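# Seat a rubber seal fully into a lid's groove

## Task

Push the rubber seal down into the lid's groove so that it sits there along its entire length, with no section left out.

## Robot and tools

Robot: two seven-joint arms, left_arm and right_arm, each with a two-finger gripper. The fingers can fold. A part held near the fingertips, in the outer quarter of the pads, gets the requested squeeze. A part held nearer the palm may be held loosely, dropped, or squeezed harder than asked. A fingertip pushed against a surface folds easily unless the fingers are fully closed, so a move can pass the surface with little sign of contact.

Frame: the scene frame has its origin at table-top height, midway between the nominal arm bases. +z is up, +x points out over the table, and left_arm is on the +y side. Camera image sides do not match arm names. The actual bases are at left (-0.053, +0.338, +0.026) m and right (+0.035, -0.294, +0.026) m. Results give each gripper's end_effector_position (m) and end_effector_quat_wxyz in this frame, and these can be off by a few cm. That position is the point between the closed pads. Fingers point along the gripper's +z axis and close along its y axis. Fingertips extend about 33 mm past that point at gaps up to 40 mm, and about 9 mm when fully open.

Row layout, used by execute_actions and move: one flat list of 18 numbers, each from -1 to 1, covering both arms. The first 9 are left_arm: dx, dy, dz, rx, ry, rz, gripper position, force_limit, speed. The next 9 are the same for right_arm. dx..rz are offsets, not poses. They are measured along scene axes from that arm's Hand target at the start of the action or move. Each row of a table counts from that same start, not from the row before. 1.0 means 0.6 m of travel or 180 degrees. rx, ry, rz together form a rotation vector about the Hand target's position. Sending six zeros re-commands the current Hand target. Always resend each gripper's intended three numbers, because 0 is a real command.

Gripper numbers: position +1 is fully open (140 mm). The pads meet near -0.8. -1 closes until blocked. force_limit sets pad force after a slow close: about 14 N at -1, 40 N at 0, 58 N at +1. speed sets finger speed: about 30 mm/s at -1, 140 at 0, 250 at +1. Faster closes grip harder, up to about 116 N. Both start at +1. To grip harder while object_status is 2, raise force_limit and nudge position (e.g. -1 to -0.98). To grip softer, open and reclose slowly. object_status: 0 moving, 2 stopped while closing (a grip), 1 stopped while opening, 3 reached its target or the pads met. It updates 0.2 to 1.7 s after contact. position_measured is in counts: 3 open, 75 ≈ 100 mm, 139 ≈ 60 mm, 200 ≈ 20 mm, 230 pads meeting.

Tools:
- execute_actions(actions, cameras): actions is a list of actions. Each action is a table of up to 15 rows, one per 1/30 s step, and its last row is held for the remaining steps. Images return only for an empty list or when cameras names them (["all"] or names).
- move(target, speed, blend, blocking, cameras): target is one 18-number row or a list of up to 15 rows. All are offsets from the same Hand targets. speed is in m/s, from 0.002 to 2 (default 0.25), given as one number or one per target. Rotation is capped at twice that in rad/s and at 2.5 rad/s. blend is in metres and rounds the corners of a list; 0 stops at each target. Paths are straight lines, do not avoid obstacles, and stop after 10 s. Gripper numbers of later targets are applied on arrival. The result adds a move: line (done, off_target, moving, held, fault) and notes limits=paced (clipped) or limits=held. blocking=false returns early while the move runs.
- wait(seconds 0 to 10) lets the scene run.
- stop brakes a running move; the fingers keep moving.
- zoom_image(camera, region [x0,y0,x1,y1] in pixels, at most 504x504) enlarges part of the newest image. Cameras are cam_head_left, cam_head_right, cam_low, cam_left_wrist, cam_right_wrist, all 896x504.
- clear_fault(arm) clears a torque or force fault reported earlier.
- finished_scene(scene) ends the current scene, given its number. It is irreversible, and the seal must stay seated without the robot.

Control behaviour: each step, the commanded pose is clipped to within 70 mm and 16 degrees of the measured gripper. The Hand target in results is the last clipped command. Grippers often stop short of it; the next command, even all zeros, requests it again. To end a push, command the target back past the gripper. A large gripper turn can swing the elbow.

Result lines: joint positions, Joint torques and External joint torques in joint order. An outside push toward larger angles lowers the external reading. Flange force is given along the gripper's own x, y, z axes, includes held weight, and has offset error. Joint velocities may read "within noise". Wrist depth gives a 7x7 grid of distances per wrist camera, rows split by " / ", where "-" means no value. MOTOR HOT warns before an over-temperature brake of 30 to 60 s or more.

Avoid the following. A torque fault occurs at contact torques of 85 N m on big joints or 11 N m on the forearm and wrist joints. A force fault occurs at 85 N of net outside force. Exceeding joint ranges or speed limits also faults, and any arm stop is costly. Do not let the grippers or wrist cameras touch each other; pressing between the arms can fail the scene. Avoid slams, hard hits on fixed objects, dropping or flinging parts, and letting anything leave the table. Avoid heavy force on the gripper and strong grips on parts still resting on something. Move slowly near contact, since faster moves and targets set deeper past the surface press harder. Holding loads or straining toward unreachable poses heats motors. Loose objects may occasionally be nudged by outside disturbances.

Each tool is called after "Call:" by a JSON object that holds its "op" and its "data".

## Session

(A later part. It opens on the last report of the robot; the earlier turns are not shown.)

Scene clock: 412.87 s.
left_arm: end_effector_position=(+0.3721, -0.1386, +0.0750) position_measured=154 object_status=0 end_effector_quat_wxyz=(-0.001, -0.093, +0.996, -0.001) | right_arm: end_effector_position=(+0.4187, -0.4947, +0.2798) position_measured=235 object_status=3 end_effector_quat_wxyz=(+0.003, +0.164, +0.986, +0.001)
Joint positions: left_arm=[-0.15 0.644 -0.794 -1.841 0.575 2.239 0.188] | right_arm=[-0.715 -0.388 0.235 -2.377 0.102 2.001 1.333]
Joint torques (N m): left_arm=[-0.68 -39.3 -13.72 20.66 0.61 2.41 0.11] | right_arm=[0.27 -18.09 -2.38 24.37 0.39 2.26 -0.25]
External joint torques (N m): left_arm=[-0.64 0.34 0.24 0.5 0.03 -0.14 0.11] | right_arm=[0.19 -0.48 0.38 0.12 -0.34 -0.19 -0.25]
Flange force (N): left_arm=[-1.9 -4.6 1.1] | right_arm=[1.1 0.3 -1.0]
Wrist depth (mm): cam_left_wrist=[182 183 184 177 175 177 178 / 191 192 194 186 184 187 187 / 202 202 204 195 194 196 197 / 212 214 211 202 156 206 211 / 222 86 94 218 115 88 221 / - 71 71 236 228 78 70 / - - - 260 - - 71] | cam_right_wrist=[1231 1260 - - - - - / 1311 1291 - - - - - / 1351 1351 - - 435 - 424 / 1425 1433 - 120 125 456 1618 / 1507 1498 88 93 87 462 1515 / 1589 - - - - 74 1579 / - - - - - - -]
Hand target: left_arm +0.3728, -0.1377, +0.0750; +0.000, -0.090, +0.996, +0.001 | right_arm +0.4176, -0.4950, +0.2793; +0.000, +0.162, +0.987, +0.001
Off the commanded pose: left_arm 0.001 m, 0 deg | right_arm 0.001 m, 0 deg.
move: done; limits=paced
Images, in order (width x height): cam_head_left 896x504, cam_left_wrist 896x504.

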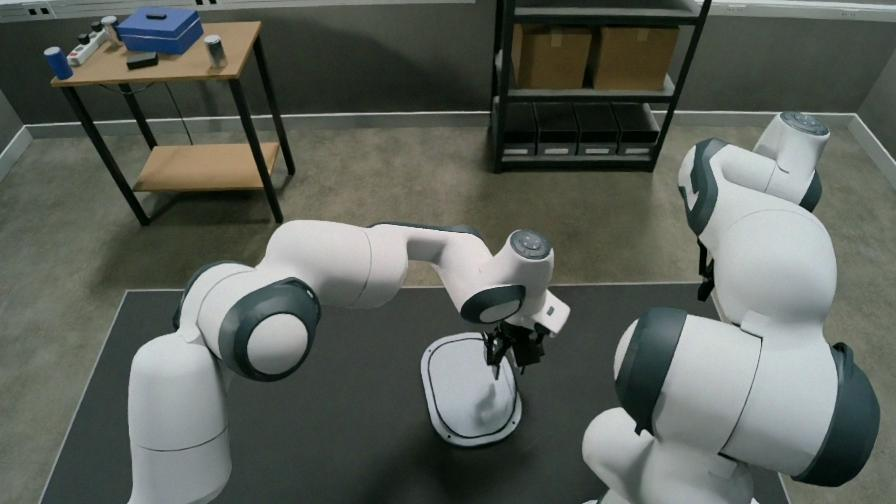

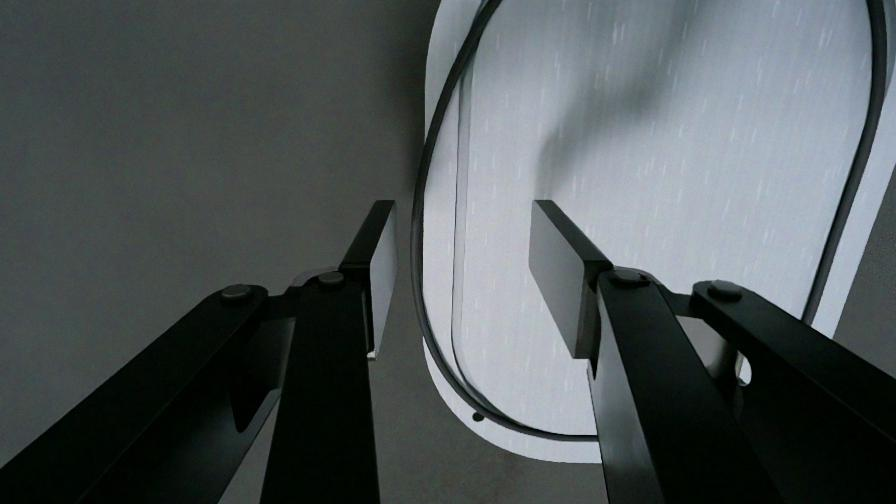

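Call:
{"op": "move", "data": {"target": [[0,0,-0.03,0,0,-0.017,-0.2,0,-0.5,0,0,0,0,0,0,-0.8,0,0.5],[0,0,-0.0505,0,0,-0.017,-0.2,0,-0.5,0,0,0,0,0,0,-0.8,0,0.5],[0,0,-0.0505,0,0,-0.017,-0.73,0,-0.8,0,0,0,0,0,0,-0.8,0,0.5]], "speed": [0.1,0.05,0.05], "blend": [0.004,0,0], "cameras": ["cam_left_wrist"]}}

Call:
{"op": "zoom_image", "data": {"camera": "cam_left_wrist", "region": [350, 0, 600, 260]}}

Scene clock: 437.43 s.
left_arm: end_effector_position=(+0.3733, -0.1425, +0.0494) position_measured=221 object_status=0 end_effector_quat_wxyz=(+0.002, -0.062, +0.998, -0.004) | right_arm: end_effector_position=(+0.4187, -0.4947, +0.2798) position_measured=229 object_status=3 end_effector_quat_wxyz=(+0.003, +0.164, +0.986, +0.001)
Joint positions: left_arm=[-0.166 0.697 -0.774 -1.836 0.629 2.28 0.217] | right_arm=[-0.715 -0.388 0.235 -2.377 0.102 2.001 1.333]
Joint torques (N m): left_arm=[-0.28 -38.13 -11.72 17.34 0.62 1.63 -0.18] | right_arm=[0.32 -18.08 -2.37 24.35 0.41 2.26 -0.26]
External joint torques (N m): left_arm=[-0.22 2.74 3.03 -2.18 0.05 -0.96 -0.18] | right_arm=[0.27 -0.47 0.43 0.09 -0.32 -0.19 -0.26]
Flange force (N): left_arm=[-0.7 -1.7 7.3] | right_arm=[1.1 0.4 -0.9]
Wrist depth (mm): cam_left_wrist=[160 160 162 152 152 152 153 / 168 168 170 161 159 160 161 / 177 178 178 168 168 169 169 / 187 188 188 125 175 179 179 / 198 196 81 83 88 185 190 / 207 67 71 67 - 71 198 / - - - - - 69 -] | cam_right_wrist=[1225 1225 - 386 - 386 - / 1285 1285 407 405 - 408 412 / 1324 1358 - 409 - - 421 / 1417 1425 - 120 - - 435 / 1515 1507 88 93 87 99 1490 / 1579 - - - - 74 1618 / - - - - - - -]
Hand target: left_arm +0.3728, -0.1377, +0.0447; +0.000, -0.064, +0.998, +0.001 | right_arm +0.4176, -0.4950, +0.2793; +0.000, +0.162, +0.987, +0.001
Off the commanded pose: left_arm 0.007 m, 1 deg | right_arm 0.001 m, 0 deg.
move: off_target (left_arm); blend cut to 0 m at target 1
Images, in order (width x height): cam_left_wrist 896x504.

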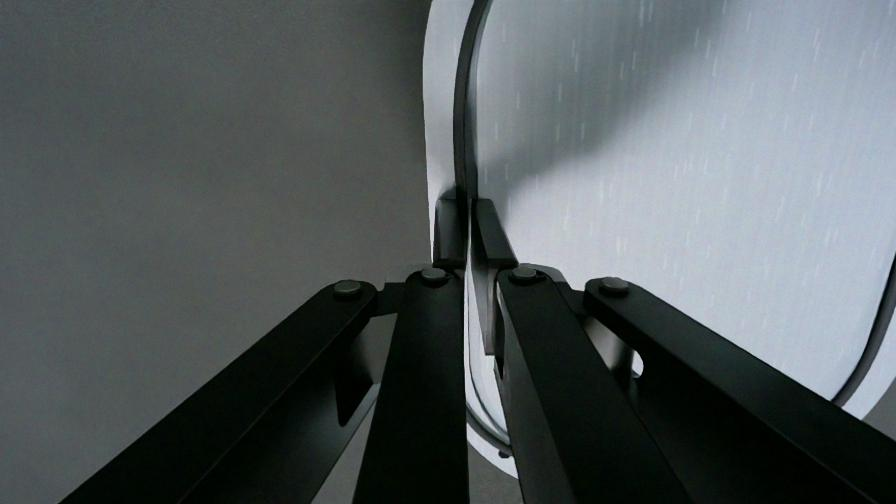

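Scaled by 1.938 from the camera's 896x504 image, which has a finer 1280x720 frame.

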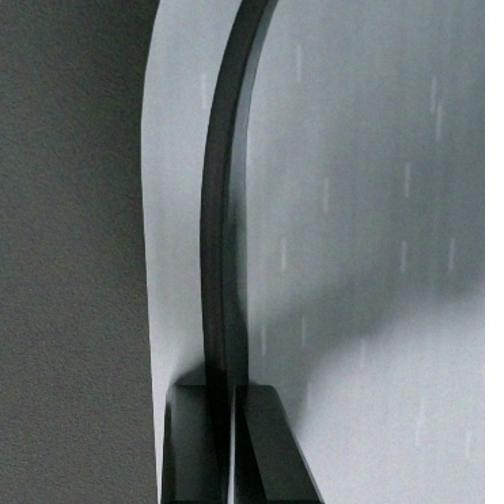

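Call:
{"op": "move", "data": {"target": [[0,0,0,0,0,0,-1,0,-0.5,0,0,0,0,0,0,-0.8,0,0.5],[-0.0015,0.0117,0,0,0,0,-1,0,-0.5,0,0,0,0,0,0,-0.8,0,0.5]], "speed": 0.03, "cameras": ["cam_left_wrist"]}}

Call:
{"op": "zoom_image", "data": {"camera": "cam_left_wrist", "region": [350, 0, 600, 260]}}

Scene clock: 470.77 s.
left_arm: end_effector_position=(+0.3731, -0.1369, +0.0493) position_measured=228 object_status=2 end_effector_quat_wxyz=(+0.004, -0.063, +0.998, -0.005) | right_arm: end_effector_position=(+0.4187, -0.4947, +0.2798) position_measured=229 object_status=3 end_effector_quat_wxyz=(+0.003, +0.164, +0.986, +0.001)
Joint positions: left_arm=[-0.153 0.684 -0.776 -1.858 0.629 2.292 0.217] | right_arm=[-0.715 -0.388 0.235 -2.377 0.102 2.001 1.333]
Joint velocities: left_arm=[0 0 0 -0.002 0.002 0.003 0.001] | right_arm=[within noise]
Joint torques (N m): left_arm=[1 -37.89 -11.72 17.03 0.67 1.41 0.04] | right_arm=[0.3 -18.05 -2.36 24.36 0.41 2.27 -0.26]
External joint torques (N m): left_arm=[1.15 2.51 2.92 -2.49 0.11 -1.19 0.04] | right_arm=[0.35 -0.39 0.55 0.04 -0.32 -0.19 -0.26]
Flange force (N): left_arm=[-0.3 2.9 5.2] | right_arm=[1.0 0.6 -0.8]
Wrist depth (mm): cam_left_wrist=[160 160 162 151 152 151 153 / 168 168 169 160 159 160 161 / 177 178 178 166 168 169 170 / 187 187 188 119 175 178 179 / 197 197 84 83 87 185 190 / 208 - 71 67 - 70 200 / - - - - - 72 -] | cam_right_wrist=[1225 1102 - - 376 394 - / 1298 1324 - - - 403 - / 1365 1365 - - - - 428 / 1448 1433 - 120 - - 443 / 1507 1481 88 93 87 99 1515 / 1608 - - - - 74 1589 / - - - - - - -]
Hand target: left_arm +0.3719, -0.1307, +0.0447; +0.000, -0.064, +0.998, +0.001 | right_arm +0.4176, -0.4950, +0.2793; +0.000, +0.162, +0.987, +0.001
Off the commanded pose: left_arm 0.008 m, 1 deg | right_arm 0.001 m, 0 deg.
move: off_target (left_arm)
Images, in order (width x height): cam_left_wrist 896x504.

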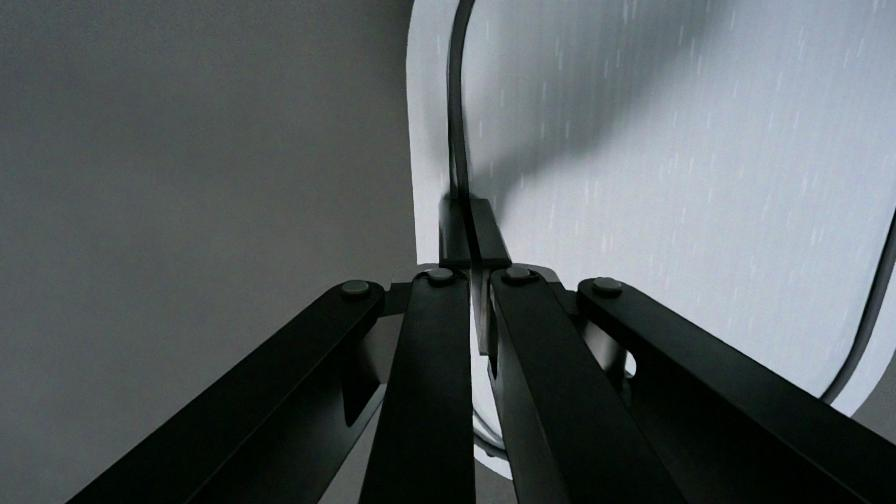

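Scaled by 1.938 from the camera's 896x504 image, which has a finer 1280x720 frame.

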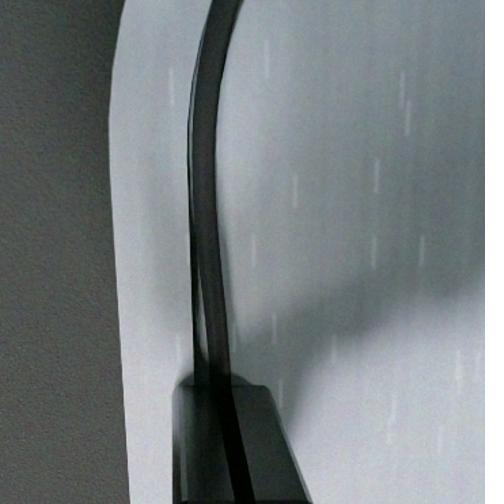

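Call:
{"op": "move", "data": {"target": [0.0027,-0.0163,0.0108,0,0,0,-1,0,-0.5,0,0,0,0,0,0,-0.8,0,0.5], "speed": 0.03, "cameras": ["cam_left_wrist"]}}

Call:
{"op": "zoom_image", "data": {"camera": "cam_left_wrist", "region": [350, 0, 600, 260]}}

Scene clock: 486.17 s.
left_arm: end_effector_position=(+0.3752, -0.1400, +0.0513) position_measured=228 object_status=2 end_effector_quat_wxyz=(+0.002, -0.064, +0.998, +0.000) | right_arm: end_effector_position=(+0.4187, -0.4947, +0.2798) position_measured=229 object_status=3 end_effector_quat_wxyz=(+0.003, +0.164, +0.986, +0.001)
Joint positions: left_arm=[-0.164 0.696 -0.776 -1.83 0.628 2.266 0.217] | right_arm=[-0.715 -0.388 0.235 -2.377 0.102 2.001 1.333]
Joint velocities: left_arm=[0.001 0 0 0 0.001 -0.004 0.001] | right_arm=[within noise]
Joint torques (N m): left_arm=[-0.93 -39.93 -14.46 20.14 0.14 2.28 -0.01] | right_arm=[0.27 -18.05 -2.43 24.42 0.4 2.26 -0.28]
External joint torques (N m): left_arm=[-1 0.97 0.15 0.55 -0.44 -0.27 -0.01] | right_arm=[0.14 -0.47 0.27 0.19 -0.33 -0.19 -0.28]
Flange force (N): left_arm=[-2.9 -6.8 1.7] | right_arm=[1.0 0.0 -1.2]
Wrist depth (mm): cam_left_wrist=[161 162 162 154 154 155 156 / 169 169 170 161 162 162 164 / 178 179 180 169 171 172 173 / 187 188 190 125 178 181 183 / 198 198 84 83 87 188 194 / 209 - 71 67 - 70 204 / - - - - - 72 -] | cam_right_wrist=[1219 1225 - - - - - / 1291 1311 408 405 - - - / 1365 1365 - - 421 - - / 1425 1433 - 120 121 - - / 1515 1515 88 93 87 98 1524 / 1618 - - - - 74 1579 / - - - - - - -]
Hand target: left_arm +0.3735, -0.1405, +0.0512; +0.000, -0.064, +0.998, +0.001 | right_arm +0.4176, -0.4950, +0.2793; +0.000, +0.162, +0.987, +0.001
Off the commanded pose: left_arm 0.002 m, 0 deg | right_arm 0.001 m, 0 deg.
move: done
Images, in order (width x height): cam_left_wrist 896x504.

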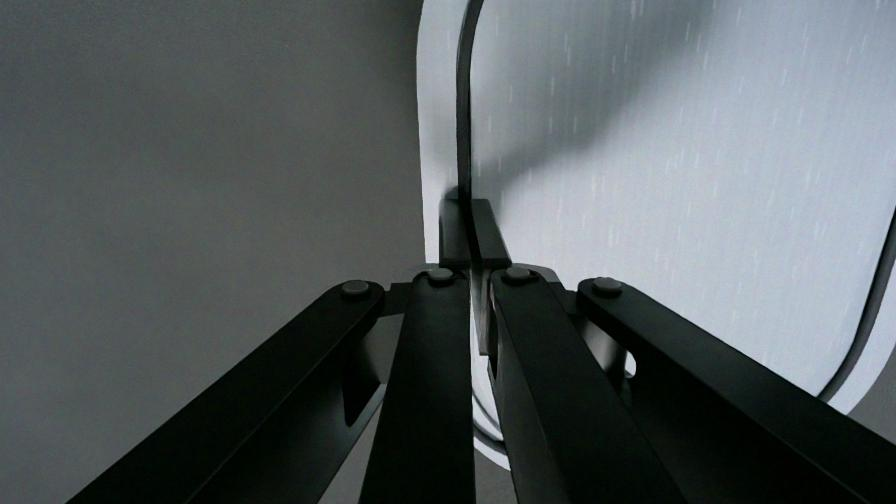

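Scaled by 1.938 from the camera's 896x504 image, which has a finer 1280x720 frame.

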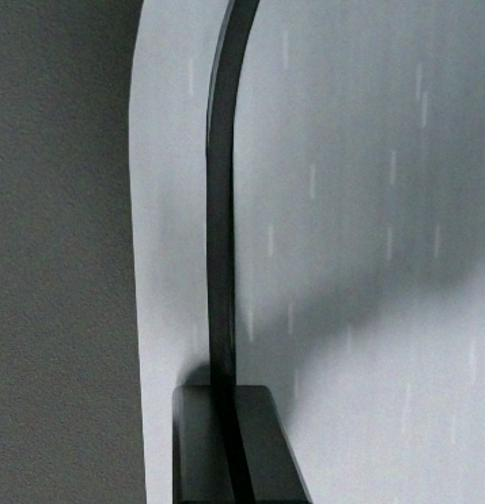

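Call:
{"op": "move", "data": {"target": [0.001,0.0008,-0.0253,0,0,0,-1,0,-0.5,0,0,0,0,0,0,-0.8,0,0.5], "speed": 0.03, "cameras": ["cam_left_wrist"]}}

Call:
{"op": "zoom_image", "data": {"camera": "cam_left_wrist", "region": [350, 0, 600, 260]}}

Scene clock: 492.10 s.
left_arm: end_effector_position=(+0.3773, -0.1428, +0.0493) position_measured=228 object_status=2 end_effector_quat_wxyz=(+0.006, -0.062, +0.998, -0.001) | right_arm: end_effector_position=(+0.4187, -0.4947, +0.2798) position_measured=229 object_status=3 end_effector_quat_wxyz=(+0.003, +0.164, +0.986, +0.001)
Joint positions: left_arm=[-0.176 0.701 -0.766 -1.823 0.635 2.272 0.215] | right_arm=[-0.715 -0.388 0.235 -2.377 0.102 2.001 1.333]
Joint velocities: left_arm=[-0.001 0.001 0.003 0.001 0 0.003 0] | right_arm=[within noise]
Joint torques (N m): left_arm=[-1.71 -30.11 -9.1 16 1.81 4.16 -0.32] | right_arm=[0.27 -18.05 -2.39 24.37 0.4 2.25 -0.31]
External joint torques (N m): left_arm=[-1.57 11.15 5.63 -3.55 1.23 1.59 -0.32] | right_arm=[0.34 -0.51 0.53 0.19 -0.32 -0.18 -0.31]
Flange force (N): left_arm=[-6.7 -15.1 31.0] | right_arm=[1.0 0.5 -1.1]
Wrist depth (mm): cam_left_wrist=[159 160 161 152 152 152 153 / 167 167 170 160 159 160 161 / 175 177 178 167 168 169 171 / 186 186 187 119 176 179 180 / 196 197 84 83 87 186 191 / 207 - 71 67 - 70 201 / - - - - - 72 -] | cam_right_wrist=[1248 391 388 - - - 388 / 1291 1331 - - - - - / 1338 1291 - - - - - / 1433 1425 - 120 - 448 1507 / 1533 1498 88 93 87 461 1515 / 1608 - - - - 74 1579 / - - - - - - -]
Hand target: left_arm +0.3741, -0.1400, +0.0360; +0.000, -0.064, +0.998, +0.001 | right_arm +0.4176, -0.4950, +0.2793; +0.000, +0.162, +0.987, +0.001
Off the commanded pose: left_arm 0.014 m, 1 deg | right_arm 0.001 m, 0 deg.
move: off_target (left_arm)
Images, in order (width x height): cam_left_wrist 896x504.

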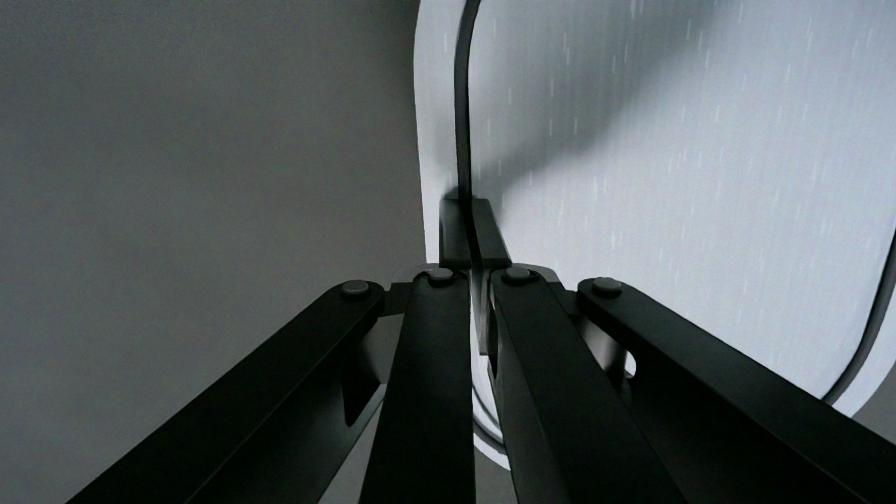

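Scaled by 1.938 from the camera's 896x504 image, which has a finer 1280x720 frame.

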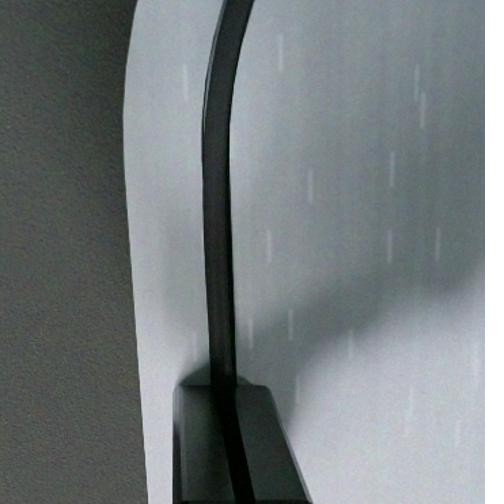

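Call:
{"op": "move", "data": {"target": [[0,0,0.02,0,0,0,-1,0,-0.5,0,0,0,0,0,0,-0.8,0,0.5],[0,0,0.02,0,0,0,-0.62,0,-0.5,0,0,0,0,0,0,-0.8,0,0.5],[0,0,0.035,0,0,0,-0.62,0,-0.5,0,0,0,0,0,0,-0.8,0,0.5]], "speed": 0.05, "cameras": ["cam_left_wrist"]}}

Call:
{"op": "zoom_image", "data": {"camera": "cam_left_wrist", "region": [350, 0, 600, 300]}}

Scene clock: 500.03 s.
left_arm: end_effector_position=(+0.3755, -0.1412, +0.0570) position_measured=208 object_status=3 end_effector_quat_wxyz=(+0.002, -0.065, +0.998, -0.001) | right_arm: end_effector_position=(+0.4187, -0.4947, +0.2798) position_measured=229 object_status=3 end_effector_quat_wxyz=(+0.003, +0.164, +0.986, +0.001)
Joint positions: left_arm=[-0.158 0.691 -0.786 -1.826 0.623 2.256 0.217] | right_arm=[-0.715 -0.388 0.235 -2.377 0.102 2.001 1.333]
Joint velocities: left_arm=[0.001 0 -0.002 -0.001 -0.001 -0.004 0.001] | right_arm=[within noise]
Joint torques (N m): left_arm=[-0.52 -40.51 -15.13 19.32 0.1 2.26 0.16] | right_arm=[0.27 -18.05 -2.35 24.38 0.4 2.27 -0.28]
External joint torques (N m): left_arm=[-0.58 0.17 -0.46 -0.36 -0.47 -0.29 0.16] | right_arm=[0.28 -0.44 0.51 0.17 -0.32 -0.18 -0.28]
Flange force (N): left_arm=[0.5 -0.4 -1.0] | right_arm=[0.8 0.4 -1.0]
Wrist depth (mm): cam_left_wrist=[166 167 168 159 159 160 161 / 174 175 176 166 167 168 169 / 183 184 185 175 176 177 178 / 193 194 194 177 182 188 188 / 205 203 89 94 89 84 200 / 214 68 71 70 - 72 208 / - - - - - 70 -] | cam_right_wrist=[1231 1150 - - 386 381 - / 1291 1260 - - - - 403 / 1365 1338 - - - - - / 1498 1417 - 120 - - 1465 / 1490 1507 94 93 87 462 1473 / 1599 - - - - 74 1570 / - - - - - - -]
Hand target: left_arm +0.3741, -0.1400, +0.0570; +0.000, -0.064, +0.998, +0.001 | right_arm +0.4176, -0.4950, +0.2793; +0.000, +0.162, +0.987, +0.001
Off the commanded pose: left_arm 0.002 m, 0 deg | right_arm 0.001 m, 0 deg.
move: done; target 2's new numbers were sent with left_arm's hand 0.004 m and 1 deg from that target
Images, in order (width x height): cam_left_wrist 896x504.

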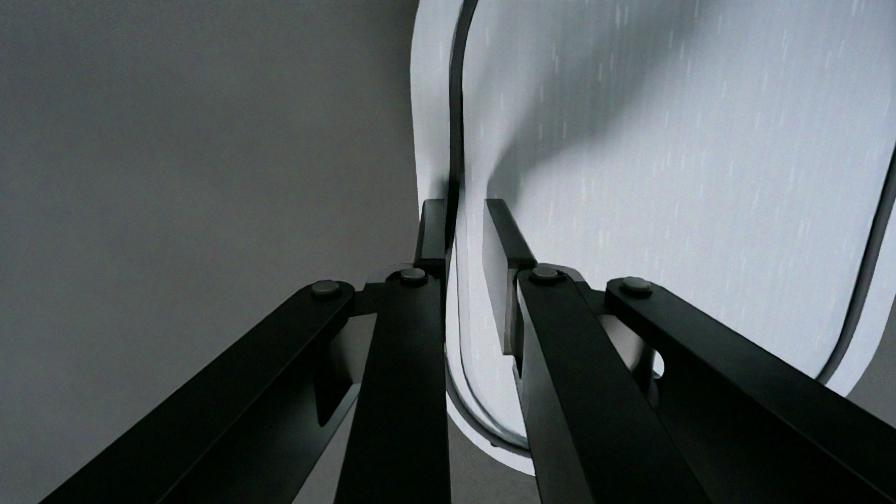

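Scaled by 1.680 from the camera's 896x504 image, which has a finer 1280x720 frame.

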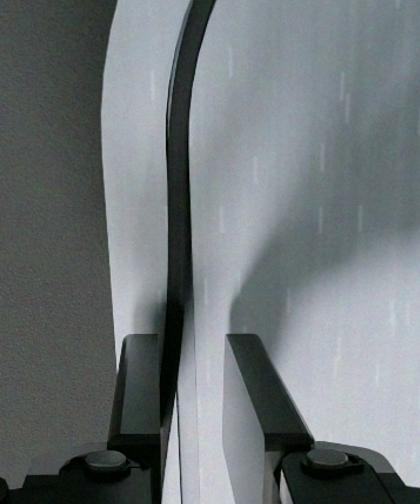

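Call:
{"op": "move", "data": {"target": [[0,0,-0.0192,0,0,0,-0.62,0,-0.5,0,0,0,0,0,0,-0.8,0,0.5]], "speed": 0.04, "cameras": ["cam_left_wrist"]}}

Call:
{"op": "zoom_image", "data": {"camera": "cam_left_wrist", "region": [350, 0, 600, 300]}}

Scene clock: 511.87 s.
left_arm: end_effector_position=(+0.3742, -0.1428, +0.0495) position_measured=208 object_status=3 end_effector_quat_wxyz=(+0.001, -0.062, +0.998, -0.002) | right_arm: end_effector_position=(+0.4187, -0.4947, +0.2798) position_measured=229 object_status=3 end_effector_quat_wxyz=(+0.003, +0.164, +0.986, +0.001)
Joint positions: left_arm=[-0.167 0.704 -0.776 -1.825 0.63 2.268 0.218] | right_arm=[-0.715 -0.388 0.235 -2.377 0.102 2.001 1.333]
Joint torques (N m): left_arm=[-1.01 -38.26 -12.25 17.6 0.95 2.4 -0.25] | right_arm=[0.24 -18.03 -2.43 24.36 0.4 2.27 -0.24]
External joint torques (N m): left_arm=[-1.09 2.91 2.57 -2 0.38 -0.17 -0.25] | right_arm=[0.14 -0.31 0.31 0.05 -0.33 -0.18 -0.24]
Flange force (N): left_arm=[-0.1 -3.5 9.4] | right_arm=[0.8 0.1 -0.8]
Wrist depth (mm): cam_left_wrist=[160 161 162 152 153 153 154 / 167 168 169 160 160 161 162 / 176 177 178 169 169 169 171 / 186 187 187 170 174 179 180 / 196 195 89 94 89 84 191 / 206 68 71 71 - 72 198 / - - - - - 70 -] | cam_right_wrist=[1219 1135 382 - - - - / 1298 1267 - - - - - / 1358 1358 406 - - 445 - / 1448 1425 1542 120 - - - / 1490 1481 88 93 87 99 1542 / 1608 - - - - 74 1570 / - - - - - - -]
Hand target: left_arm +0.3741, -0.1400, +0.0455; +0.000, -0.064, +0.998, +0.001 | right_arm +0.4176, -0.4950, +0.2793; +0.000, +0.162, +0.987, +0.001
Off the commanded pose: left_arm 0.005 m, 0 deg | right_arm 0.001 m, 0 deg.
move: off_target (left_arm)
Images, in order (width x height): cam_left_wrist 896x504.

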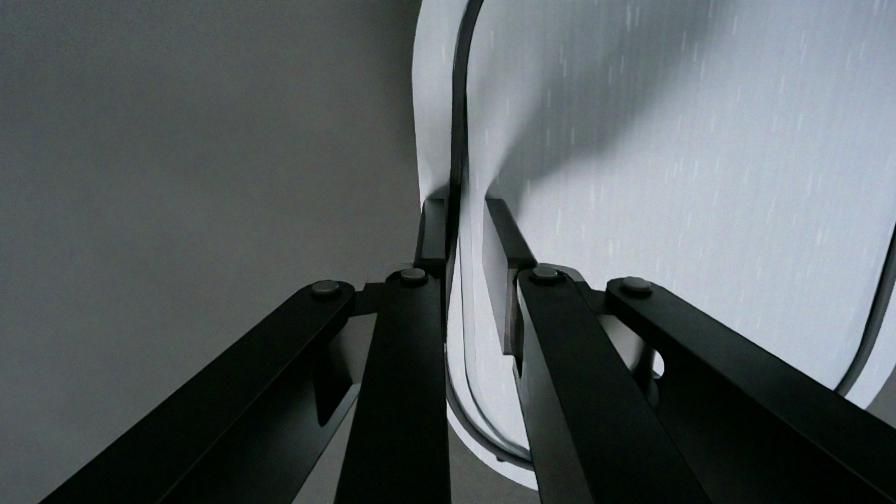

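Scaled by 1.680 from the camera's 896x504 image, which has a finer 1280x720 frame.

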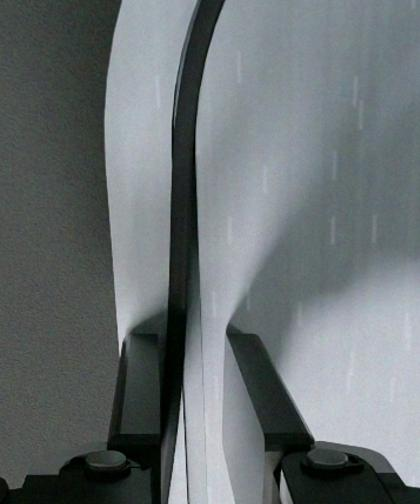

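Call:
{"op": "move", "data": {"target": [[0,0,0.0083,0,0,0,-0.62,0,-0.5,0,0,0,0,0,0,-0.8,0,0.5],[0,0,0.0083,0,0,0,-0.73,0,-0.8,0,0,0,0,0,0,-0.8,0,0.5],[0,0,0.0125,0,0,0,-0.73,0,-0.8,0,0,0,0,0,0,-0.8,0,0.5]], "speed": 0.04, "cameras": ["cam_left_wrist"]}}

Call:
{"op": "zoom_image", "data": {"camera": "cam_left_wrist", "region": [350, 0, 600, 300]}}

Scene clock: 530.50 s.
left_arm: end_effector_position=(+0.3754, -0.1412, +0.0528) position_measured=221 object_status=3 end_effector_quat_wxyz=(+0.002, -0.064, +0.998, -0.001) | right_arm: end_effector_position=(+0.4187, -0.4947, +0.2798) position_measured=229 object_status=3 end_effector_quat_wxyz=(+0.003, +0.164, +0.986, +0.001)
Joint positions: left_arm=[-0.163 0.698 -0.78 -1.826 0.628 2.262 0.218] | right_arm=[-0.715 -0.388 0.235 -2.377 0.102 2.001 1.333]
Joint velocities: left_arm=[0.003 0 -0.001 -0.001 0.001 -0.003 0] | right_arm=[within noise]
Joint torques (N m): left_arm=[-0.54 -40.94 -14.09 19.03 0.09 2.33 -0.04] | right_arm=[0.26 -18.05 -2.37 24.38 0.4 2.25 -0.25]
External joint torques (N m): left_arm=[-0.58 -0.01 0.66 -0.62 -0.49 -0.24 -0.04] | right_arm=[0.26 -0.31 0.49 0.04 -0.33 -0.21 -0.25]
Flange force (N): left_arm=[1.0 0.2 0.3] | right_arm=[0.7 0.4 -0.8]
Wrist depth (mm): cam_left_wrist=[162 163 164 155 155 156 157 / 170 171 172 162 163 164 166 / 179 180 181 170 172 173 174 / 188 190 191 125 180 183 184 / 200 199 81 83 88 189 195 / 210 68 71 67 - 72 205 / - - - - - 69 -] | cam_right_wrist=[1231 1160 386 - - 379 - / 1304 1285 - - - - - / 1365 1351 - - - - - / 1425 1448 - 120 - - - / 1498 1515 88 93 87 462 1515 / 1618 - - - - 74 1599 / - - - - - - -]
Hand target: left_arm +0.3741, -0.1400, +0.0530; +0.000, -0.064, +0.998, +0.001 | right_arm +0.4176, -0.4950, +0.2793; +0.000, +0.162, +0.987, +0.001
Off the commanded pose: left_arm 0.002 m, 0 deg | right_arm 0.001 m, 0 deg.
move: done
Images, in order (width x height): cam_left_wrist 896x504.

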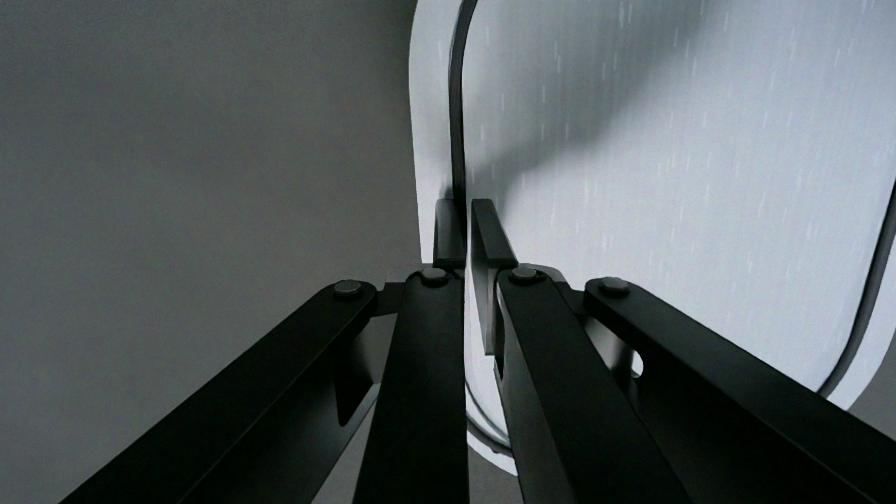

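Scaled by 1.680 from the camera's 896x504 image, which has a finer 1280x720 frame.

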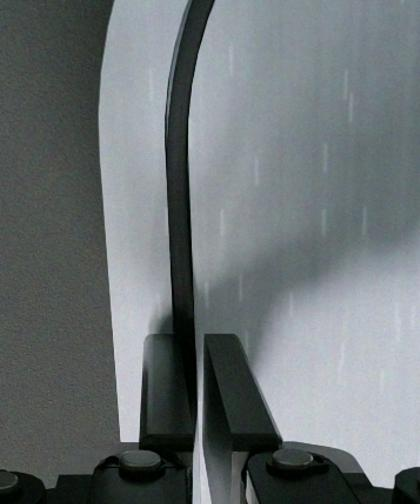

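Call:
{"op": "move", "data": {"target": [[0.0003,-0.004,-0.0012,0,0,0,-0.73,0,-0.8,0,0,0,0,0,0,-0.8,0,0.5],[0.0003,-0.004,-0.0012,0,0,0,-1,0,-0.8,0,0,0,0,0,0,-0.8,0,0.5]], "speed": 0.03, "cameras": ["cam_left_wrist"]}}

Call:
{"op": "zoom_image", "data": {"camera": "cam_left_wrist", "region": [350, 0, 600, 300]}}

Scene clock: 541.23 s.
left_arm: end_effector_position=(+0.3753, -0.1426, +0.0529) position_measured=232 object_status=0 end_effector_quat_wxyz=(+0.001, -0.063, +0.998, -0.001) | right_arm: end_effector_position=(+0.4187, -0.4947, +0.2798) position_measured=229 object_status=3 end_effector_quat_wxyz=(+0.003, +0.164, +0.986, +0.001)
Joint positions: left_arm=[-0.165 0.701 -0.78 -1.821 0.628 2.258 0.218] | right_arm=[-0.715 -0.388 0.235 -2.377 0.102 2.001 1.333]
Joint torques (N m): left_arm=[-1.01 -39.95 -14.47 20 0.57 2.32 -0.14] | right_arm=[0.26 -18.08 -2.37 24.38 0.4 2.27 -0.22]
External joint torques (N m): left_arm=[-1.11 1.19 0.33 0.3 -0.01 -0.25 -0.14] | right_arm=[0.26 -0.31 0.49 0.05 -0.33 -0.19 -0.22]
Flange force (N): left_arm=[-2.5 -7.0 3.1] | right_arm=[0.7 0.4 -0.7]
Wrist depth (mm): cam_left_wrist=[163 163 164 156 155 156 158 / 170 171 172 163 163 164 165 / 179 180 181 171 172 173 174 / 189 190 191 125 180 183 184 / 200 200 82 83 88 190 195 / 210 - 71 67 - 70 206 / - - - - - 71 -] | cam_right_wrist=[1214 1197 - 384 - - - / 1285 1291 - - - - - / 1365 1380 - 417 422 - - / 1417 1425 - 120 - - - / 1498 1490 88 93 87 99 1498 / 1599 - - - - 74 1579 / - - - - - - -]
Hand target: left_arm +0.3743, -0.1424, +0.0522; +0.000, -0.064, +0.998, +0.001 | right_arm +0.4176, -0.4950, +0.2793; +0.000, +0.162, +0.987, +0.001
Off the commanded pose: left_arm 0.001 m, 0 deg | right_arm 0.001 m, 0 deg.
move: done
Images, in order (width x height): cam_left_wrist 896x504.

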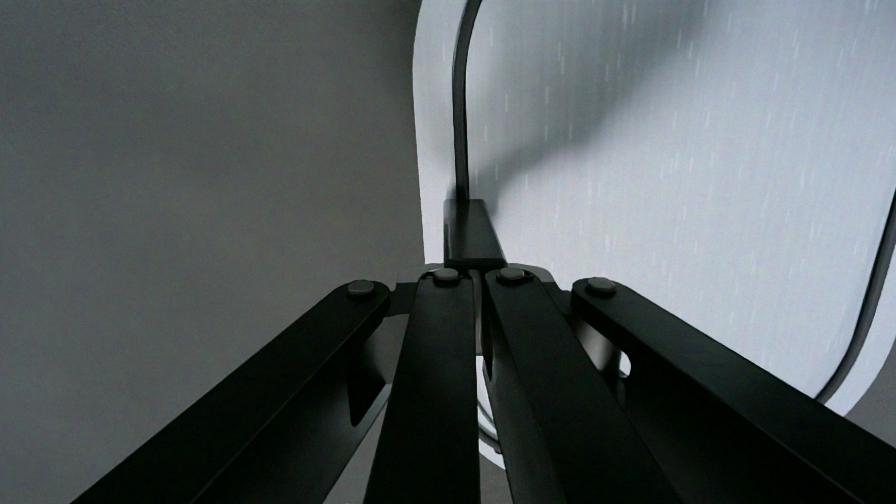

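Scaled by 1.680 from the camera's 896x504 image, which has a finer 1280x720 frame.

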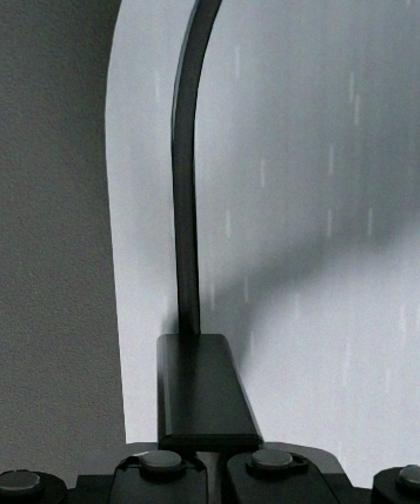

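Call:
{"op": "move", "data": {"target": [0,0,-0.0203,0,0,0,-1,0,-0.8,0,0,0,0,0,0,-0.8,0,0.5], "speed": 0.03, "cameras": ["cam_left_wrist"]}}

Call:
{"op": "zoom_image", "data": {"camera": "cam_left_wrist", "region": [350, 0, 600, 300]}}

Scene clock: 546.23 s.
left_arm: end_effector_position=(+0.3766, -0.1433, +0.0499) position_measured=232 object_status=3 end_effector_quat_wxyz=(+0.004, -0.062, +0.998, +0.001) | right_arm: end_effector_position=(+0.4187, -0.4947, +0.2798) position_measured=229 object_status=3 end_effector_quat_wxyz=(+0.003, +0.164, +0.986, +0.001)
Joint positions: left_arm=[-0.176 0.706 -0.77 -1.816 0.635 2.261 0.215] | right_arm=[-0.715 -0.388 0.235 -2.377 0.102 2.001 1.333]
Joint velocities: left_arm=[-0.001 0 0.002 0.001 -0.001 0.002 -0.004] | right_arm=[within noise]
Joint torques (N m): left_arm=[-1.81 -32.26 -10.6 16.15 1.5 4.12 -0.43] | right_arm=[0.31 -17.99 -2.38 24.38 0.4 2.26 -0.26]
External joint torques (N m): left_arm=[-2 9.12 4.01 -3.48 0.92 1.57 -0.43] | right_arm=[0.39 -0.43 0.56 0.19 -0.32 -0.18 -0.26]
Flange force (N): left_arm=[-3.2 -11.4 25.4] | right_arm=[0.7 0.6 -1.1]
Wrist depth (mm): cam_left_wrist=[159 159 162 152 153 153 154 / 167 168 169 159 160 161 163 / 176 177 178 169 169 171 171 / 185 186 187 125 177 180 181 / 197 196 82 83 88 187 193 / 207 - 71 67 - 70 203 / - - - - - 71 -] | cam_right_wrist=[1243 388 - - - - - / 1285 1267 - - - 427 - / 1344 1373 - - 434 426 442 / 1440 1440 - 120 422 - 437 / 1507 1507 88 93 87 99 1515 / 1579 - - - - 74 1561 / - - - - - - -]
Hand target: left_arm +0.3743, -0.1424, +0.0401; +0.000, -0.064, +0.998, +0.001 | right_arm +0.4176, -0.4950, +0.2793; +0.000, +0.162, +0.987, +0.001
Off the commanded pose: left_arm 0.010 m, 0 deg | right_arm 0.001 m, 0 deg.
move: off_target (left_arm)
Images, in order (width x height): cam_left_wrist 896x504.

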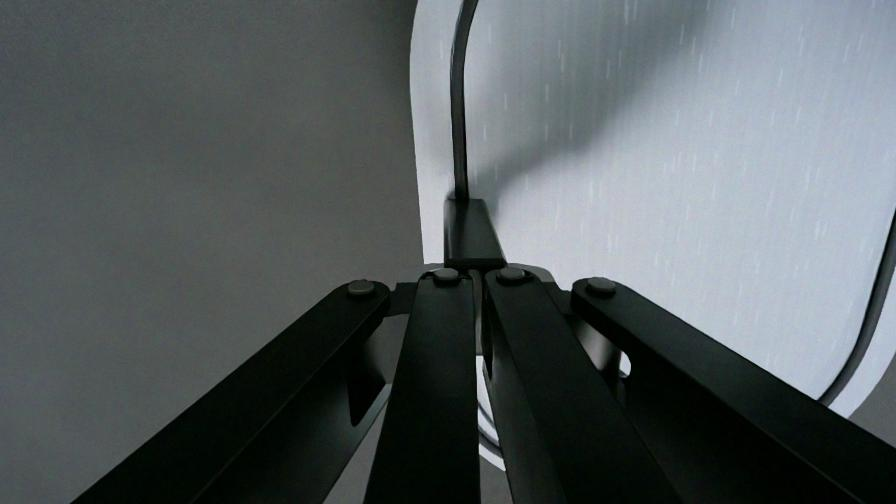

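Scaled by 1.680 from the camera's 896x504 image, which has a finer 1280x720 frame.

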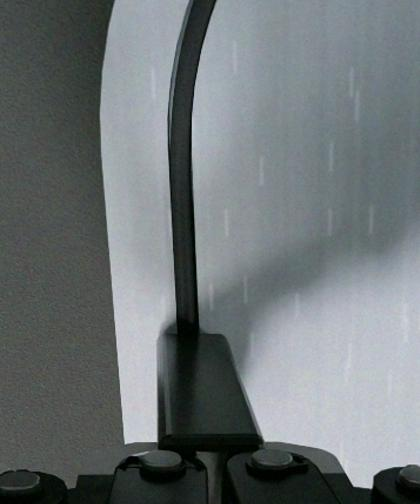

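Call:
{"op": "move", "data": {"target": [[0,0,0.0273,0,0,0,-1,0,-0.8,0,0,0,0,0,0,-0.8,0,0.5],[-0.033,-0.0042,0.0273,0,0,0,-1,0,-0.8,0,0,0,0,0,0,-0.8,0,0.5],[-0.033,-0.0042,0,0,0,0,-1,0,-0.8,0,0,0,0,0,0,-0.8,0,0.5],[-0.033,-0.0042,0.0273,0,0,0,-1,0,-0.8,0,0,0,0,0,0,-0.8,0,0.5],[-0.0662,-0.0083,0.0273,0,0,0,-1,0,-0.8,0,0,0,0,0,0,-0.8,0,0.5],[-0.0662,-0.0083,0,0,0,0,-1,0,-0.8,0,0,0,0,0,0,-0.8,0,0.5],[-0.0662,-0.0083,0.0273,0,0,0,-1,0,-0.8,0,0,0,0,0,0,-0.8,0,0.5]], "speed": 0.08, "blend": [0.004,0.004,0,0.004,0.004,0,0], "cameras": ["cam_left_wrist"]}}

Call:
{"op": "zoom_image", "data": {"camera": "cam_left_wrist", "region": [350, 0, 650, 300]}}

Scene clock: 562.00 s.
left_arm: end_effector_position=(+0.3360, -0.1488, +0.0566) position_measured=232 object_status=3 end_effector_quat_wxyz=(+0.002, -0.064, +0.998, -0.001) | right_arm: end_effector_position=(+0.4187, -0.4947, +0.2798) position_measured=229 object_status=3 end_effector_quat_wxyz=(+0.003, +0.164, +0.986, +0.001)
Joint positions: left_arm=[-0.179 0.64 -0.798 -1.912 0.61 2.296 0.16] | right_arm=[-0.715 -0.388 0.235 -2.377 0.102 2.001 1.333]
Joint velocities: left_arm=[0.004 0 -0.001 -0.001 -0.002 -0.004 0] | right_arm=[within noise]
Joint torques (N m): left_arm=[-0.87 -38.28 -14.17 19.06 0.06 2.19 0.05] | right_arm=[0.26 -18.06 -2.4 24.34 0.39 2.26 -0.28]
External joint torques (N m): left_arm=[-0.67 0.28 -0.04 -0.46 -0.5 -0.39 0.05] | right_arm=[0.3 -0.52 0.49 0.15 -0.33 -0.18 -0.28]
Flange force (N): left_arm=[0.5 -1.0 -0.3] | right_arm=[1.1 0.5 -1.1]
Wrist depth (mm): cam_left_wrist=[166 167 168 165 159 159 160 / 174 175 176 168 167 168 169 / 183 184 186 174 176 177 178 / 193 194 196 137 184 188 189 / 205 205 82 83 88 194 202 / 217 - 71 67 - 70 213 / - - - - - 71 -] | cam_right_wrist=[1231 1317 390 - - - - / 1291 1298 - - - - - / 1365 1344 - - 422 414 434 / 1440 1448 - 120 461 - 1433 / 1490 1498 88 93 87 99 1490 / 1561 - - - - 74 1599 / - - - - - - -]
Hand target: left_arm +0.3346, -0.1474, +0.0564; +0.000, -0.064, +0.998, +0.001 | right_arm +0.4176, -0.4950, +0.2793; +0.000, +0.162, +0.987, +0.001
Off the commanded pose: left_arm 0.002 m, 0 deg | right_arm 0.001 m, 0 deg.
move: done
Images, in order (width x height): cam_left_wrist 896x504.

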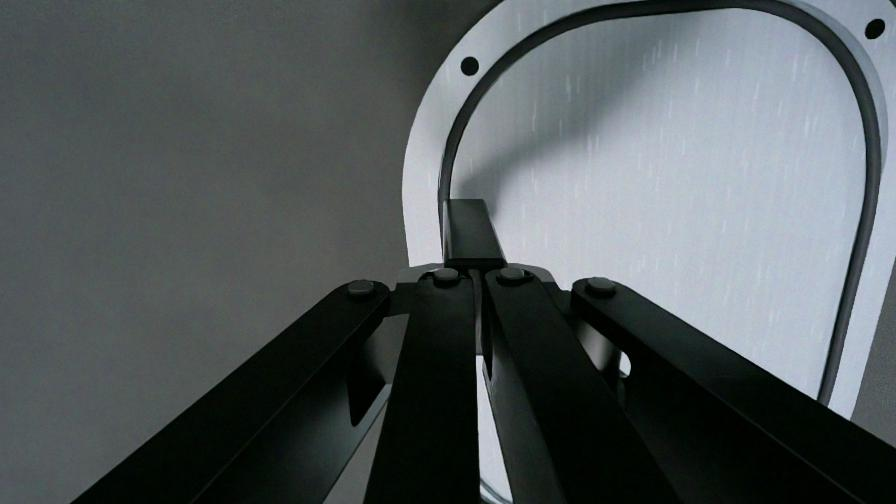

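Scaled by 1.680 from the camera's 896x504 image, which has a finer 1280x720 frame.

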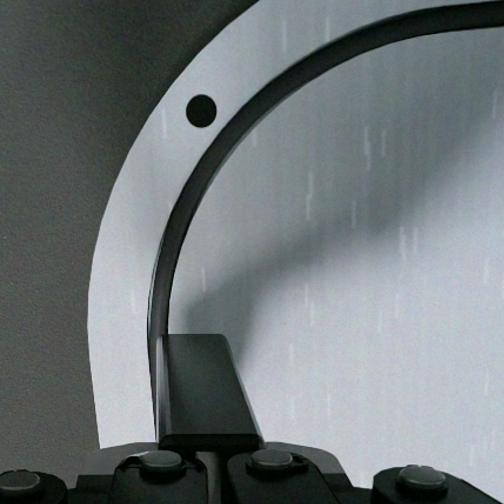

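Call:
{"op": "move", "data": {"target": [[0.0335,0,0,0,0,0.0278,-1,0,-0.8,0,0,0,0,0,0,-0.8,0,0.5],[0.0335,0,-0.0273,0,0,0.0278,-1,0,-0.8,0,0,0,0,0,0,-0.8,0,0.5],[0.0335,0,0,0,0,0.0278,-1,0,-0.8,0,0,0,0,0,0,-0.8,0,0.5],[0.0008,-0.0072,0,0,0,0.0278,-1,0,-0.8,0,0,0,0,0,0,-0.8,0,0.5],[0.0008,-0.0072,-0.0273,0,0,0.0278,-1,0,-0.8,0,0,0,0,0,0,-0.8,0,0.5],[0.0008,-0.0072,0,0,0,0.0278,-1,0,-0.8,0,0,0,0,0,0,-0.8,0,0.5],[-0.03,-0.0138,0,0,0,0.0278,-1,0,-0.8,0,0,0,0,0,0,-0.8,0,0.5],[-0.03,-0.0138,-0.0273,0,0,0.0278,-1,0,-0.8,0,0,0,0,0,0,-0.8,0,0.5],[-0.03,-0.0138,0,0,0,0.0278,-1,0,-0.8,0,0,0,0,0,0,-0.8,0,0.5],[-0.0665,-0.0122,0,0,0,0.0278,-1,0,-0.8,0,0,0,0,0,0,-0.8,0,0.5],[-0.0665,-0.0122,-0.0273,0,0,0.0278,-1,0,-0.8,0,0,0,0,0,0,-0.8,0,0.5],[-0.0665,-0.0122,0,0,0,0.0278,-1,0,-0.8,0,0,0,0,0,0,-0.8,0,0.5],[-0.1023,0.0045,0,0,0,0.0278,-1,0,-0.8,0,0,0,0,0,0,-0.8,0,0.5],[-0.1023,0.0045,-0.0273,0,0,0.0278,-1,0,-0.8,0,0,0,0,0,0,-0.8,0,0.5],[-0.1023,0.0045,0.02,0,0,0.0278,-1,0,-0.8,0,0,0,0,0,0,-0.8,0,0.5]], "speed": 0.08, "blend": [0.004,0,0.004,0.004,0,0.004,0.004,0,0.004,0.004,0,0.004,0.004,0,0], "cameras": ["cam_left_wrist","cam_low"]}}

Call:
{"op": "zoom_image", "data": {"camera": "cam_left_wrist", "region": [350, 0, 850, 300]}}

Call:
{"op": "zoom_image", "data": {"camera": "cam_low", "region": [370, 280, 500, 350]}}

Scene clock: 595.20 s.
left_arm: end_effector_position=(+0.2745, -0.1459, +0.0688) position_measured=232 object_status=3 end_effector_quat_wxyz=(+0.002, -0.109, +0.994, -0.001) | right_arm: end_effector_position=(+0.4187, -0.4947, +0.2798) position_measured=229 object_status=3 end_effector_quat_wxyz=(+0.003, +0.164, +0.986, +0.001)
Joint positions: left_arm=[-0.196 0.504 -0.825 -2.072 0.53 2.361 0.022] | right_arm=[-0.715 -0.388 0.235 -2.377 0.102 2.001 1.333]
Joint velocities: left_arm=[0.002 -0.002 -0.002 0 -0.001 -0.004 0.005] | right_arm=[within noise]
Joint torques (N m): left_arm=[-0.3 -33.38 -11.64 19.74 0.01 2.38 0.15] | right_arm=[0.28 -18.03 -2.39 24.38 0.4 2.26 -0.26]
External joint torques (N m): left_arm=[-0.27 0.3 -0.23 -0.02 -0.51 -0.19 0.15] | right_arm=[0.36 -0.33 0.54 0.11 -0.32 -0.19 -0.26]
Flange force (N): left_arm=[-0.2 -0.8 -1.0] | right_arm=[0.6 0.5 -0.9]
Wrist depth (mm): cam_left_wrist=[177 178 179 180 180 182 183 / 187 187 188 190 191 192 193 / 196 197 198 195 189 194 204 / 207 208 209 125 197 201 215 / 219 219 83 83 88 208 229 / 230 - 71 67 - 70 240 / - - - - - 71 -] | cam_right_wrist=[1219 1304 - - - - 393 / 1311 1324 - - - - 399 / 1358 1351 - - 430 - - / 1417 1448 1570 120 - - - / 1515 1498 88 93 87 98 1490 / 1579 - - - - 74 1589 / - - - - - - -]
Hand target: left_arm +0.2732, -0.1447, +0.0684; +0.000, -0.107, +0.994, +0.001 | right_arm +0.4176, -0.4950, +0.2793; +0.000, +0.162, +0.987, +0.001
Off the commanded pose: left_arm 0.002 m, 0 deg | right_arm 0.001 m, 0 deg.
move: done
Images, in order (width x height): cam_low 896x504, cam_left_wrist 896x504.

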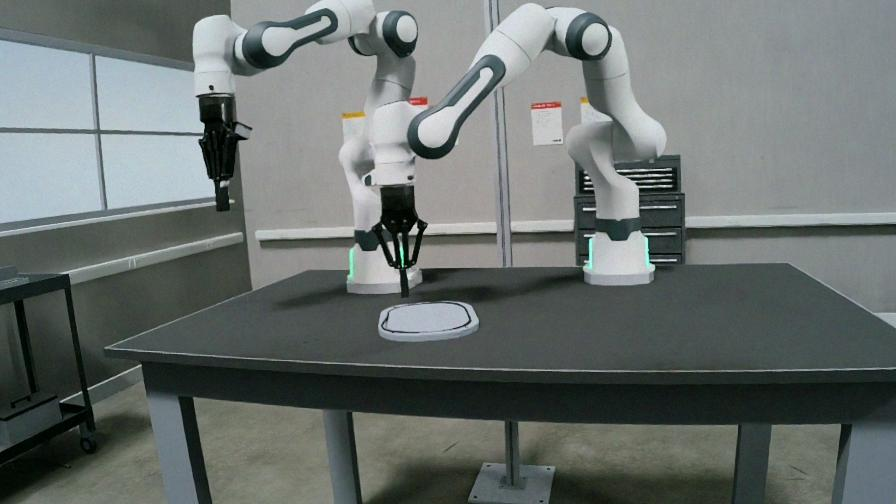

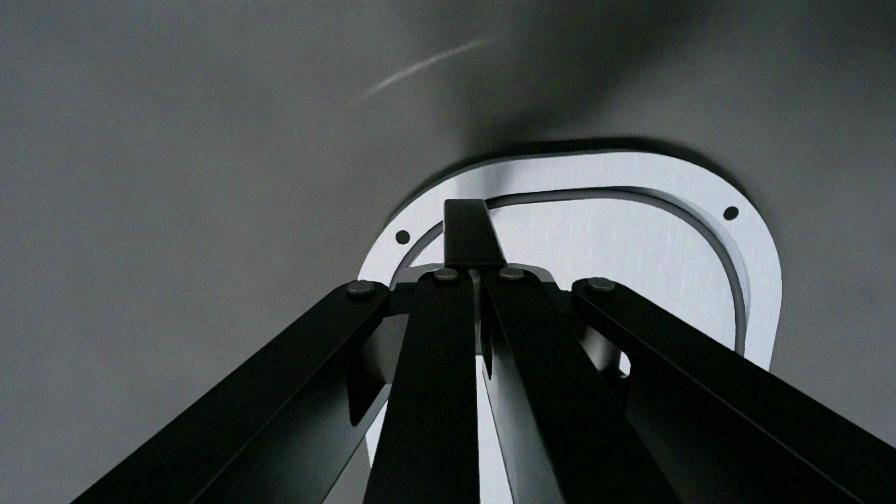

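Scaled by 1.008 from the camera's 896x504 image, which has a finer 1280x720 frame.

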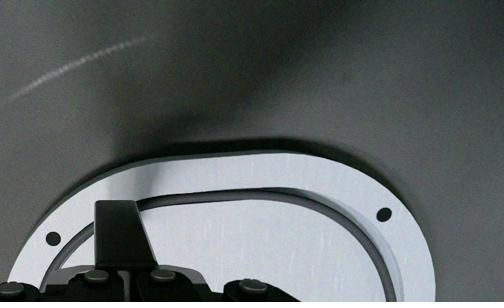

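Scaled by 3.877 from the camera's 896x504 image, which has a finer 1280x720 frame.

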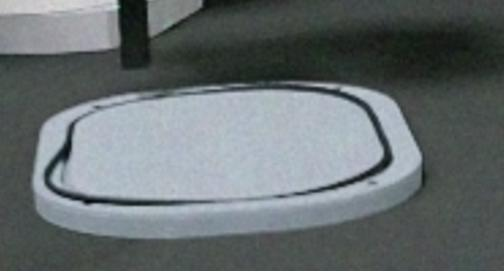

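Call:
{"op": "move", "data": {"target": [0.1083,0.1062,0.276,0,0,0.0244,1,0,0.5,0,0,0,0,0,0,-0.8,0,0.5], "speed": 0.25, "cameras": ["cam_left_wrist"]}}

Call:
{"op": "zoom_image", "data": {"camera": "cam_left_wrist", "region": [300, 0, 640, 200]}}

Call:
{"op": "zoom_image", "data": {"camera": "cam_left_wrist", "region": [300, 180, 640, 400]}}

Scene clock: 612.97 s.
left_arm: end_effector_position=(+0.3400, -0.0819, +0.2346) position_measured=3 object_status=3 end_effector_quat_wxyz=(+0.002, -0.148, +0.989, -0.001) | right_arm: end_effector_position=(+0.4187, -0.4947, +0.2798) position_measured=229 object_status=3 end_effector_quat_wxyz=(+0.003, +0.164, +0.986, +0.001)
Joint positions: left_arm=[0.145 0.164 -1.023 -1.985 0.162 2.069 0.342] | right_arm=[-0.715 -0.388 0.235 -2.377 0.102 2.001 1.333]
Joint velocities: left_arm=[-0.001 0 0.002 0.001 0 -0.001 0.004] | right_arm=[within noise]
Joint torques (N m): left_arm=[-0.29 -22.75 -4.84 23.42 0.14 2.35 0.03] | right_arm=[0.28 -18.02 -2.42 24.35 0.41 2.27 -0.24]
External joint torques (N m): left_arm=[-0.32 -0.19 -0.4 -0.74 -0.52 -0.21 0.03] | right_arm=[0.25 -0.36 0.4 0.05 -0.32 -0.19 -0.24]
Flange force (N): left_arm=[2.9 4.9 -0.6] | right_arm=[0.9 0.3 -0.8]
Wrist depth (mm): cam_left_wrist=[327 329 326 323 329 333 336 / 343 345 343 336 343 351 353 / 361 365 360 356 361 371 371 / 377 133 380 375 384 137 387 / - 122 407 397 413 137 97 / - 427 434 435 439 444 98 / - 1564 1574 467 466 469 -] | cam_right_wrist=[1231 1155 - - 386 - - / 1298 1279 - 396 - 400 - / 1331 1344 - - - - - / 1433 1456 - 120 - - - / 1498 1515 88 93 87 98 1515 / 1628 - - - - 74 1599 / - - - - - - -]
Hand target: left_arm +0.3382, -0.0810, +0.2340; +0.000, -0.145, +0.989, +0.001 | right_arm +0.4176, -0.4950, +0.2793; +0.000, +0.162, +0.987, +0.001
Off the commanded pose: left_arm 0.002 m, 0 deg | right_arm 0.001 m, 0 deg.
move: done
Images, in order (width x height): cam_left_wrist 896x504.

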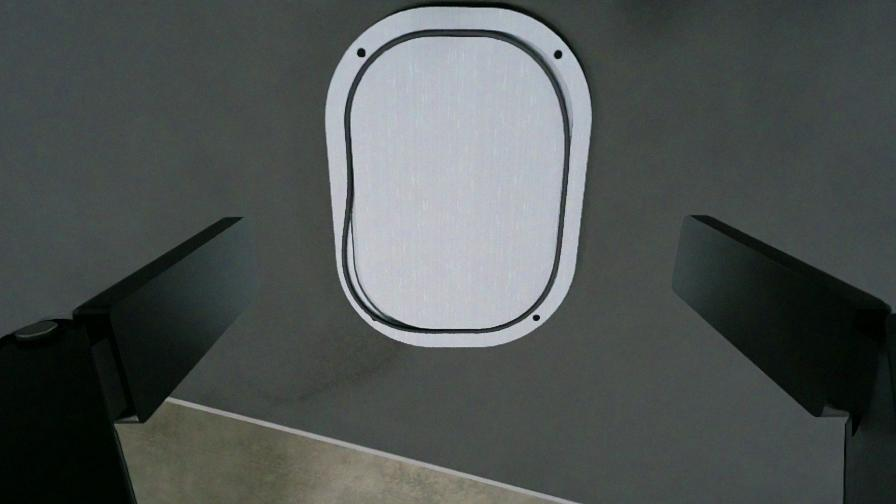

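Scaled by 1.482 from the camera's 896x504 image, which has a finer 1280x720 frame.

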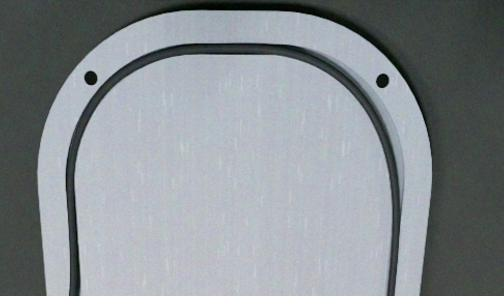

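Scaled by 1.482 from the camera's 896x504 image, which has a finer 1280x720 frame.

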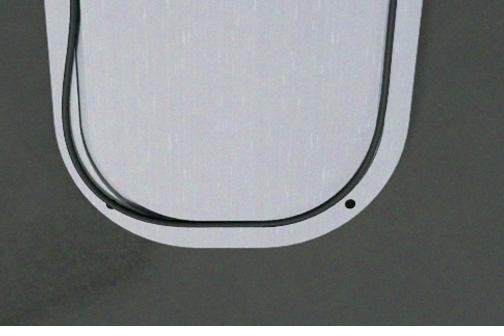

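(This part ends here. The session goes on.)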